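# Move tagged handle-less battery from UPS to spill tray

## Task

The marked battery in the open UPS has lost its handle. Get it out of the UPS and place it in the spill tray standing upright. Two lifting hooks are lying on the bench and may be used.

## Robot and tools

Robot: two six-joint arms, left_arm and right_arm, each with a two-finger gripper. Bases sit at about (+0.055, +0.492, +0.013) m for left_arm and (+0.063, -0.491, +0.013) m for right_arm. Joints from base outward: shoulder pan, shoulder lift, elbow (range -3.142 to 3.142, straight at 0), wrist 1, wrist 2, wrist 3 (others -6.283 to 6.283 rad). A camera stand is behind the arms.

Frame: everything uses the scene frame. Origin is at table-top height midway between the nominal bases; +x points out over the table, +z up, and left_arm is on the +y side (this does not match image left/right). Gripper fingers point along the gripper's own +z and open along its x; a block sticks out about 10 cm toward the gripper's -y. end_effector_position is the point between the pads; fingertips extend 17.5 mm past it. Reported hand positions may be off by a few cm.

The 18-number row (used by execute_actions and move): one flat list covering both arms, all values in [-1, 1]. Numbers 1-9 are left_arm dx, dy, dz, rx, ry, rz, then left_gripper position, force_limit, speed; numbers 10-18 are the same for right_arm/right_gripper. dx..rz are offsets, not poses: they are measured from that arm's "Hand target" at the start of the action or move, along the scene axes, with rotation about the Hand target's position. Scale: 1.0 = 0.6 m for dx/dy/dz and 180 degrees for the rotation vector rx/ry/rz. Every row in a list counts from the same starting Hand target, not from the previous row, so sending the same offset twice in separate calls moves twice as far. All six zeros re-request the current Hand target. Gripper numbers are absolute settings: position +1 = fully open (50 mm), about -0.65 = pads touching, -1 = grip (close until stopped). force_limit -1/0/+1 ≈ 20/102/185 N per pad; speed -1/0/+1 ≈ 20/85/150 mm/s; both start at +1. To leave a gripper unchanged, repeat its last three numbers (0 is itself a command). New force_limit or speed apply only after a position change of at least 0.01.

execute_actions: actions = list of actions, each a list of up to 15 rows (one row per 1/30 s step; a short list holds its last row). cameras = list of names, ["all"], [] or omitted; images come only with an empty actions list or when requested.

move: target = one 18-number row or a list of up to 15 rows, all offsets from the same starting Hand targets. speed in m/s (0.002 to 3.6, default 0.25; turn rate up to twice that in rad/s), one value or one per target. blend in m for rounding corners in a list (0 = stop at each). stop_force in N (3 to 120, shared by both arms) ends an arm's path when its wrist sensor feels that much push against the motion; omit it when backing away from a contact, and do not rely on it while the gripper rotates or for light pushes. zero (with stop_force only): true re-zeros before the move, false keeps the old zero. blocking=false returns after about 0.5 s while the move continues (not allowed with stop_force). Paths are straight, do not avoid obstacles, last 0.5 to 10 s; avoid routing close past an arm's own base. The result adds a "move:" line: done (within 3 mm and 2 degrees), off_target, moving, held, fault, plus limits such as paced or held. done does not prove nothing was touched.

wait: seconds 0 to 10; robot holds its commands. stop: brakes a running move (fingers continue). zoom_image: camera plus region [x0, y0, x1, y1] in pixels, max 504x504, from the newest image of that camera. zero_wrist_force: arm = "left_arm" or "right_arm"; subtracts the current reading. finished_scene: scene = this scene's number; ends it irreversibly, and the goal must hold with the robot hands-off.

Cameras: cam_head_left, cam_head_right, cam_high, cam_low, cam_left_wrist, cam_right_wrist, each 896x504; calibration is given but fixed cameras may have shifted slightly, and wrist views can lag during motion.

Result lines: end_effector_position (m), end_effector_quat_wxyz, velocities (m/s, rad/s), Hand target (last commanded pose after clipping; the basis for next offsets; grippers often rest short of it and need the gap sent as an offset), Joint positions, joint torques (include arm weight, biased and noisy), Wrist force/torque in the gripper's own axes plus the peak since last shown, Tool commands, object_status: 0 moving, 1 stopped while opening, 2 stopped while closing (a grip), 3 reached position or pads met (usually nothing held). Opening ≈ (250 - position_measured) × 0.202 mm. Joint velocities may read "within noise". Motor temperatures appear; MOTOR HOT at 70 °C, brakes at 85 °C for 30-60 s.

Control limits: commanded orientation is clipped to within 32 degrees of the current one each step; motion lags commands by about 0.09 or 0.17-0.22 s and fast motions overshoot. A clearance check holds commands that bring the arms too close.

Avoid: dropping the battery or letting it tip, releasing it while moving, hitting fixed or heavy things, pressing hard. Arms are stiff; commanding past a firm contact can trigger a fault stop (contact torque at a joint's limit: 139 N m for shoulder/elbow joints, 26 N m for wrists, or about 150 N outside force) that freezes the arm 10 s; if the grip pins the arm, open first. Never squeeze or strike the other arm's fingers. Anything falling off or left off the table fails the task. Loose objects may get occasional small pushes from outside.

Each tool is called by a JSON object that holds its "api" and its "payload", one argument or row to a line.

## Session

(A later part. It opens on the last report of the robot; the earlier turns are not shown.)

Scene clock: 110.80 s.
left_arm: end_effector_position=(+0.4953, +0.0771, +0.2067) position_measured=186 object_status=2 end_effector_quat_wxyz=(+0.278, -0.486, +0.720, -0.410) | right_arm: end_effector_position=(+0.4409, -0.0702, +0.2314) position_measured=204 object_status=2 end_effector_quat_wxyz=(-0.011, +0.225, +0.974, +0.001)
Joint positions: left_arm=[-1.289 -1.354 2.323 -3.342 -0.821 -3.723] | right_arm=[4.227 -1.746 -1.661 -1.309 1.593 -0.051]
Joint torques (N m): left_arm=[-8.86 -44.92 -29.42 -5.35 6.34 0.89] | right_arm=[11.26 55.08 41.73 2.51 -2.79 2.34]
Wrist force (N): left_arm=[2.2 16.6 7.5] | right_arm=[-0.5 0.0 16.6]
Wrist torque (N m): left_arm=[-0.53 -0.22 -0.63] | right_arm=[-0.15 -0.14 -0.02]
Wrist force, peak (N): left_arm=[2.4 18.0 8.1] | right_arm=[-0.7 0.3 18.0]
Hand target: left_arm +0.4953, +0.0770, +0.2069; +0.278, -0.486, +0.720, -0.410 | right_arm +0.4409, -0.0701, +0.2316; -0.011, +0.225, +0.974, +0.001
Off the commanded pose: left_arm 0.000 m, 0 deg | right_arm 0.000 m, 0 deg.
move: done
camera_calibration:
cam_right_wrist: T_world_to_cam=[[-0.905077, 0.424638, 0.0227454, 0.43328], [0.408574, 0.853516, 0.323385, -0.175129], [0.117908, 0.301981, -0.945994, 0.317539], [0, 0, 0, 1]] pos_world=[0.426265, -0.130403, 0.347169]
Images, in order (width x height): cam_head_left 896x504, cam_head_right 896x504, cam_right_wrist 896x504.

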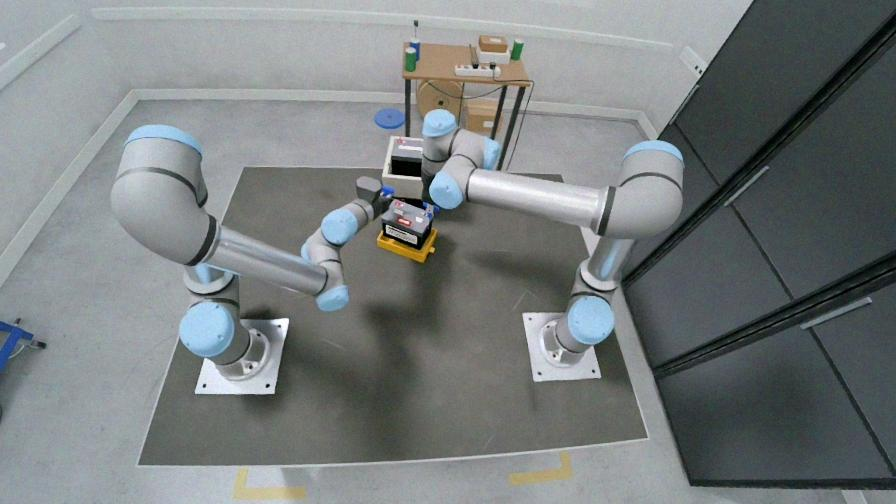

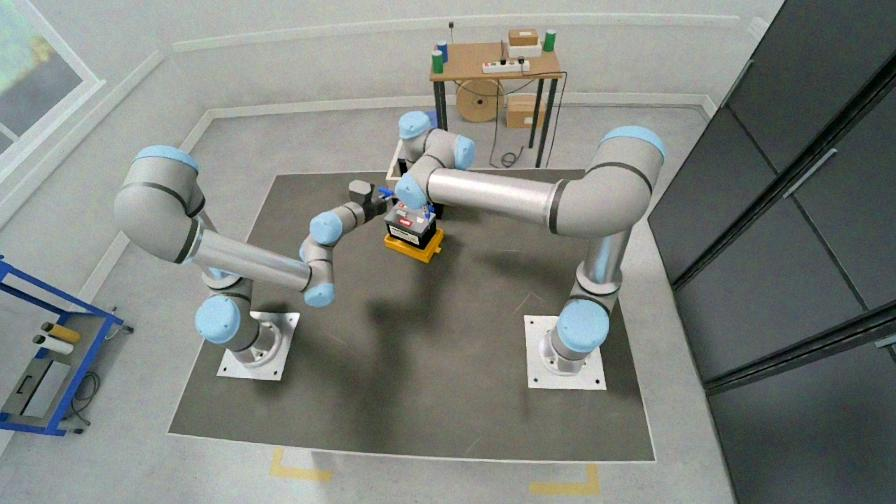

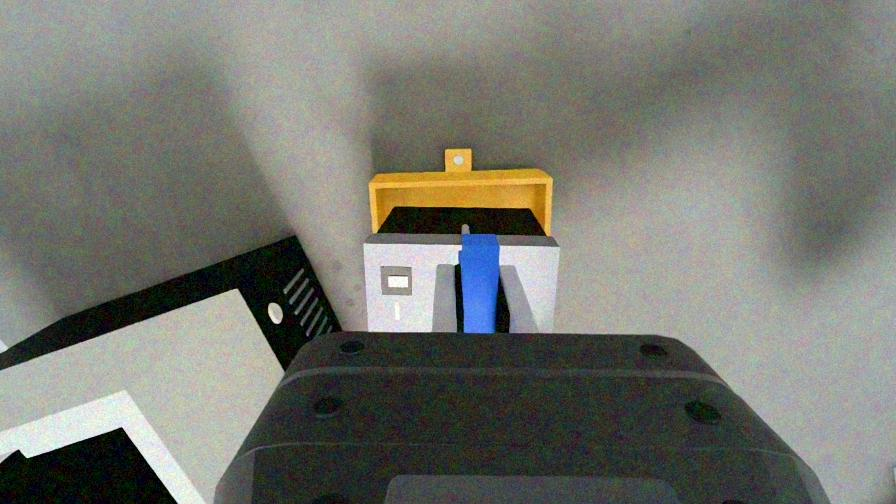

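{"api": "move", "payload": {
  "target": [
    [0,0,-0.1,0,0,0,-1,-0.5,-0.3,0,0,-0.1,0,0,0,-1,-0.2,-0.8]
  ],
  "speed": 0.02,
  "stop_force": 7,
  "cameras": ["cam_right_wrist","cam_head_left","cam_low"]
}}

{"api": "zoom_image", "payload": {
  "camera": "cam_head_left",
  "region": [350, 160, 460, 270]
}}

Scene clock: 114.40 s.
left_arm: end_effector_position=(+0.4953, +0.0770, +0.1649) position_measured=186 object_status=2 end_effector_quat_wxyz=(+0.278, -0.486, +0.720, -0.410) | right_arm: end_effector_position=(+0.4409, -0.0701, +0.1896) position_measured=204 object_status=2 end_effector_quat_wxyz=(-0.011, +0.225, +0.974, +0.001)
Joint positions: left_arm=[-1.289 -1.236 2.348 -3.484 -0.821 -3.723] | right_arm=[4.227 -1.777 -1.735 -1.203 1.593 -0.051]
Joint torques (N m): left_arm=[-5.15 -27.22 -28.56 -9.18 2.38 -1.14] | right_arm=[9.59 54.89 41.15 5.19 -2.31 1.91]
Wrist force (N): left_arm=[1.5 14.8 7.2] | right_arm=[-0.5 -0.6 13.6]
Wrist torque (N m): left_arm=[-0.44 -0.29 -0.60] | right_arm=[-0.10 -0.18 -0.03]
Wrist force, peak (N): left_arm=[1.8 17.1 7.9] | right_arm=[-0.6 -0.3 16.8]
Hand target: left_arm +0.4953, +0.0770, +0.1649; +0.278, -0.486, +0.720, -0.410 (not the last commanded pose) | right_arm +0.4409, -0.0701, +0.1896; -0.011, +0.225, +0.974, +0.001 (not the last commanded pose)
Off the commanded pose: left_arm 0.018 m, 0 deg | right_arm 0.018 m, 0 deg.
move: contact (left_arm, right_arm)
camera_calibration:
cam_right_wrist: T_world_to_cam=[[-0.905073, 0.42465, 0.0227008, 0.434244], [0.408553, 0.853469, 0.323535, -0.161655], [0.118015, 0.302097, -0.945944, 0.277951], [0, 0, 0, 1]] pos_world=[0.426265, -0.130403, 0.305369]
Images, in order (width x height): cam_head_left 896x504, cam_low 896x504, cam_right_wrist 896x504.

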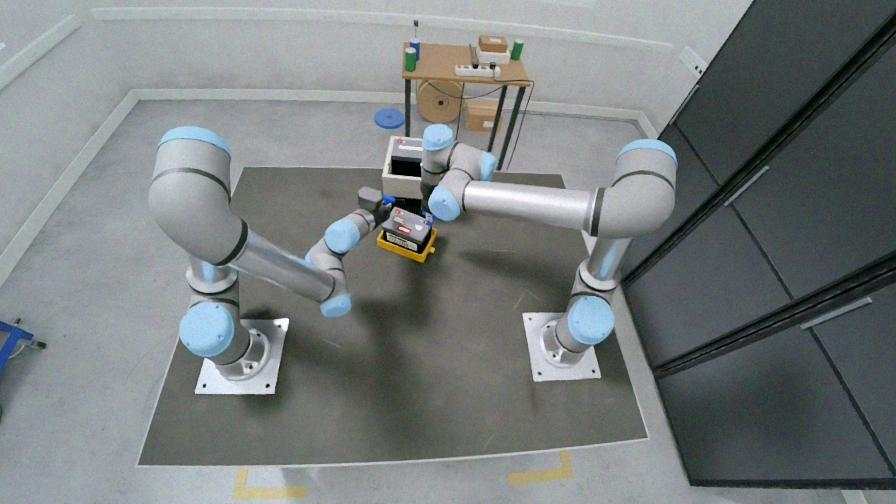

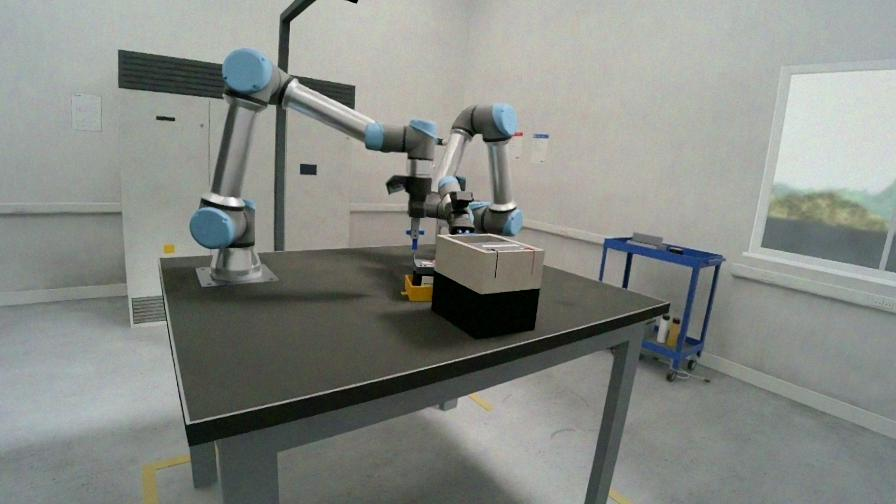

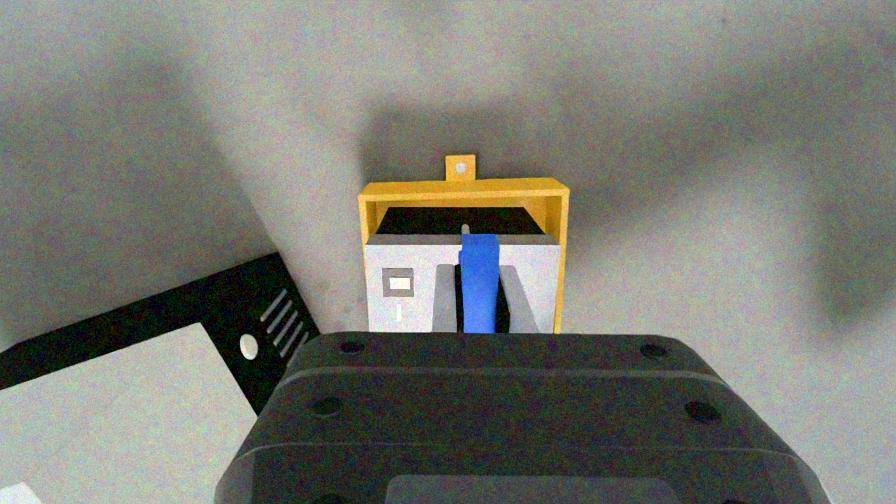

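Scaled by 4.582.

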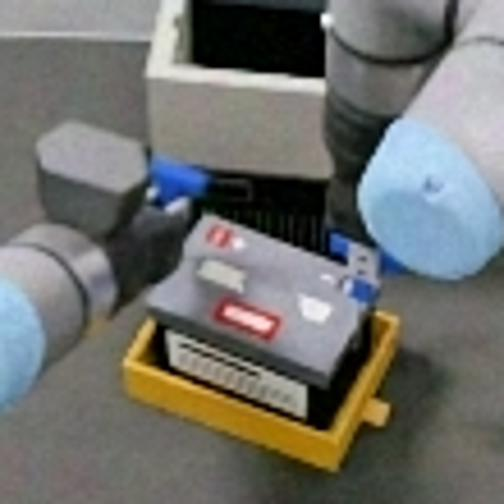

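{"api": "move", "payload": {
  "target": [
    [0,0,-0.01,0,0,0,-1,-0.5,-0.3,0,0,-0.01,0,0,0,-1,-0.2,-0.8]
  ],
  "speed": 0.02
}}

{"api": "move", "payload": {
  "target": [
    [0.0105,0.0227,0,0,0,0,-1,-0.5,-0.3,-0.0105,-0.0227,0,0,0,0,-1,-0.2,-0.8]
  ],
  "speed": 0.03,
  "stop_force": 10
}}

{"api": "move", "payload": {
  "target": [
    [0.003,0.006,0.2,0,0,0,-1,-0.5,-0.3,-0.003,-0.006,0.2,0,0,0,-1,-0.2,-0.8]
  ],
  "speed": 0.05,
  "stop_force": 10,
  "cameras": ["all"]
}}

{"api": "zoom_image", "payload": {
  "camera": "cam_head_left",
  "region": [350, 160, 460, 270]
}}

Scene clock: 115.83 s.
left_arm: end_effector_position=(+0.4953, +0.0770, +0.1588) position_measured=186 object_status=2 end_effector_quat_wxyz=(+0.278, -0.486, +0.720, -0.410) | right_arm: end_effector_position=(+0.4409, -0.0702, +0.1835) position_measured=204 object_status=2 end_effector_quat_wxyz=(-0.011, +0.225, +0.974, +0.001)
Joint positions: left_arm=[-1.289 -1.218 2.35 -3.505 -0.821 -3.723] | right_arm=[4.227 -1.783 -1.745 -1.188 1.593 -0.051]
Joint torques (N m): left_arm=[-5.35 -37.21 -2.67 -1.91 2.44 -0.24] | right_arm=[9.72 39.39 28.08 2.29 -2.27 1.65]
Wrist force (N): left_arm=[0.6 0.3 -0.4] | right_arm=[-0.3 -2.9 -0.3]
Wrist torque (N m): left_arm=[-0.43 -0.28 -0.60] | right_arm=[-0.10 -0.11 -0.03]
Wrist force, peak (N): left_arm=[1.2 14.9 7.2] | right_arm=[-0.8 -1.0 14.3]
Hand target: left_arm +0.4953, +0.0770, +0.1589; +0.278, -0.486, +0.720, -0.410 | right_arm +0.4409, -0.0701, +0.1836; -0.011, +0.225, +0.974, +0.001
Off the commanded pose: left_arm 0.000 m, 0 deg | right_arm 0.000 m, 0 deg.
move: done

Scene clock: 117.43 s.
left_arm: end_effector_position=(+0.5016, +0.0907, +0.1589) position_measured=186 object_status=2 end_effector_quat_wxyz=(+0.278, -0.486, +0.720, -0.410) | right_arm: end_effector_position=(+0.4346, -0.0838, +0.1836) position_measured=204 object_status=2 end_effector_quat_wxyz=(-0.011, +0.225, +0.974, +0.001)
Joint positions: left_arm=[-1.263 -1.224 2.368 -3.533 -0.84 -3.699] | right_arm=[4.225 -1.75 -1.785 -1.181 1.593 -0.054]
Joint torques (N m): left_arm=[-11.15 -17.86 -22.56 -1.43 3.74 -1.73] | right_arm=[-1.13 28.85 34.97 1.54 -2.78 0.51]
Wrist force (N): left_arm=[0.6 0.6 -0.3] | right_arm=[-0.1 -1.5 0.1]
Wrist torque (N m): left_arm=[-0.39 -0.26 -0.56] | right_arm=[-0.16 -0.15 -0.01]
Wrist force, peak (N): left_arm=[0.8 0.9 -0.5] | right_arm=[0.0 -2.6 -0.6]
Hand target: left_arm +0.5016, +0.0907, +0.1589; +0.278, -0.486, +0.720, -0.410 | right_arm +0.4346, -0.0838, +0.1836; -0.011, +0.225, +0.974, +0.001
Off the commanded pose: left_arm 0.000 m, 0 deg | right_arm 0.000 m, 0 deg.
move: done

Scene clock: 120.90 s.
left_arm: end_effector_position=(+0.5035, +0.0943, +0.2789) position_measured=186 object_status=2 end_effector_quat_wxyz=(+0.278, -0.486, +0.720, -0.410) | right_arm: end_effector_position=(+0.4328, -0.0873, +0.3036) position_measured=204 object_status=2 end_effector_quat_wxyz=(-0.011, +0.225, +0.974, +0.001)
Joint positions: left_arm=[-1.255 -1.538 2.271 -3.127 -0.845 -3.692] | right_arm=[4.225 -1.673 -1.558 -1.485 1.593 -0.054]
Joint torques (N m): left_arm=[-2.09 -12.05 -7.65 -3.53 1.04 -1.12] | right_arm=[-12.4 26.48 17.08 2.93 -1.94 -2.95]
Wrist force (N): left_arm=[0.6 0.3 -0.7] | right_arm=[-0.7 -1.6 -0.5]
Wrist torque (N m): left_arm=[-0.41 -0.25 -0.59] | right_arm=[-0.15 -0.05 -0.02]
Wrist force, peak (N): left_arm=[0.3 1.4 0.7] | right_arm=[-0.1 -2.0 -1.0]
Hand target: left_arm +0.5034, +0.0943, +0.2789; +0.278, -0.486, +0.720, -0.410 | right_arm +0.4328, -0.0874, +0.3036; -0.011, +0.225, +0.974, +0.001
Off the commanded pose: left_arm 0.000 m, 0 deg | right_arm 0.000 m, 0 deg.
move: done
camera_calibration:
cam_left_wrist: T_world_to_cam=[[-0.352021, -0.935791, 0.0193828, 0.269279], [-0.733359, 0.262886, -0.626957, 0.534403], [0.581606, -0.234917, -0.778813, 0.0801472], [0, 0, 0, 1]] pos_world=[0.440087, 0.13033, 0.392248]
cam_right_wrist: T_world_to_cam=[[-0.905061, 0.424672, 0.0227544, 0.431605], [0.40858, 0.853426, 0.323615, -0.1806], [0.118011, 0.302188, -0.945915, 0.391943], [0, 0, 0, 1]] pos_world=[0.418165, -0.147603, 0.419369]

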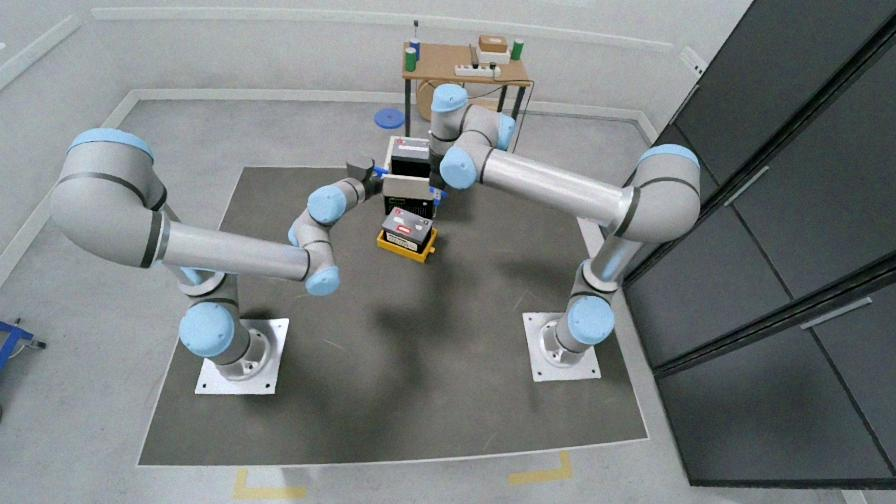

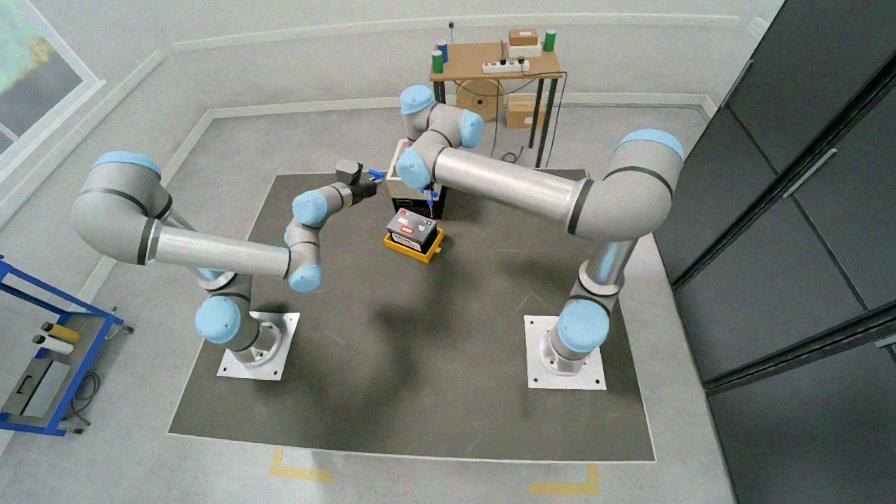

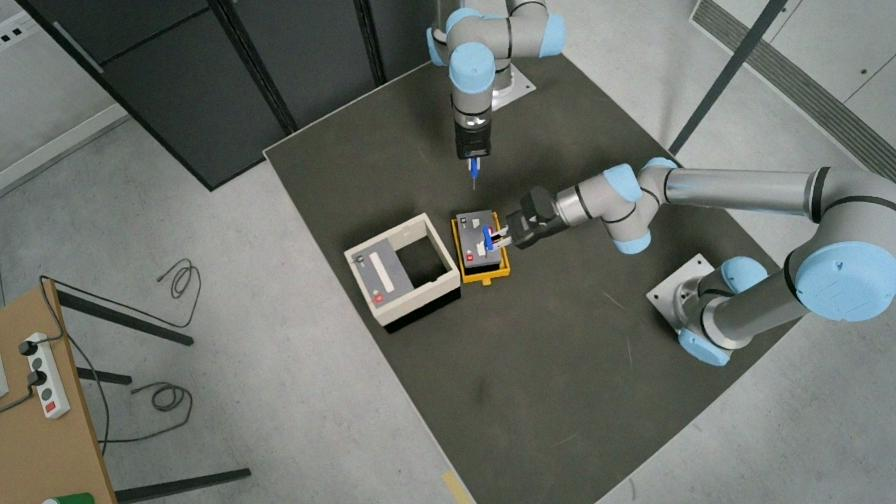

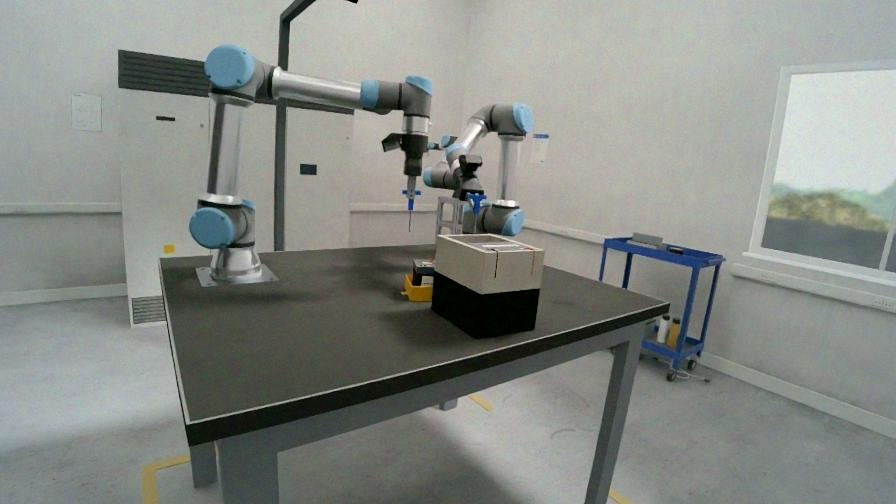

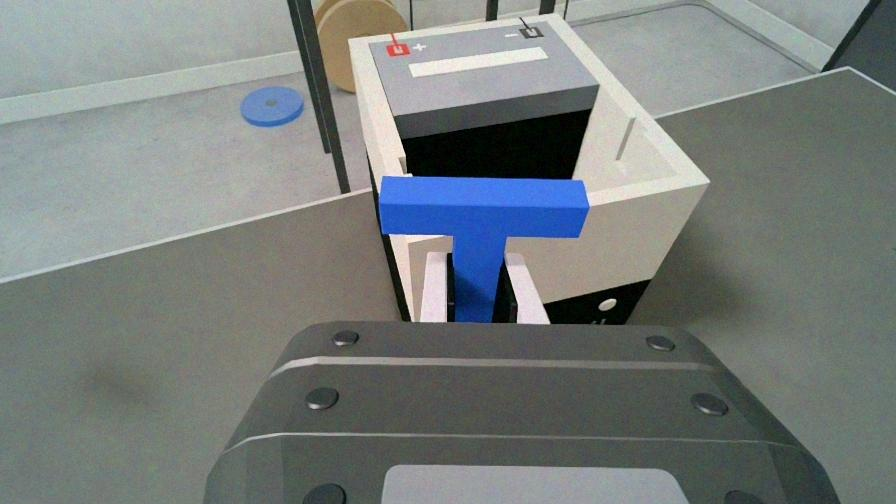

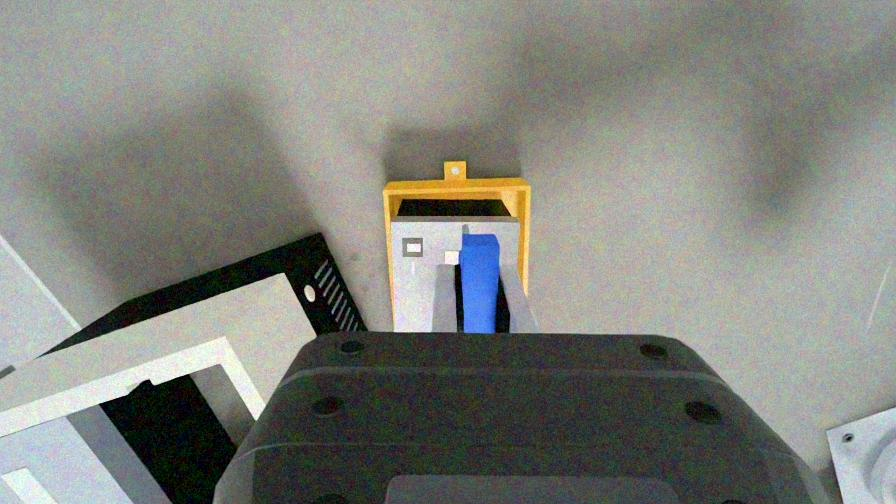

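Scaled by 4.582.

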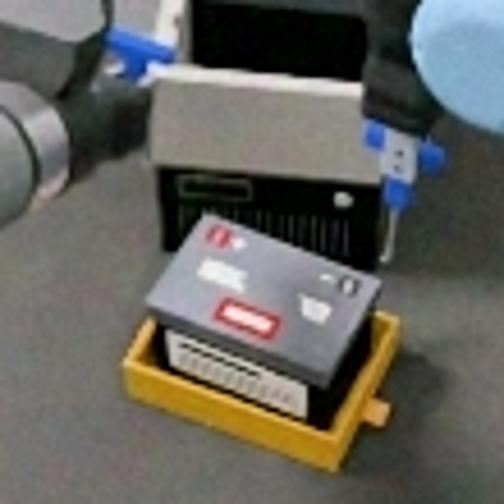

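{"api": "finished_scene", "payload": {
  "scene": 1
}}

The scene is finished: the task was done.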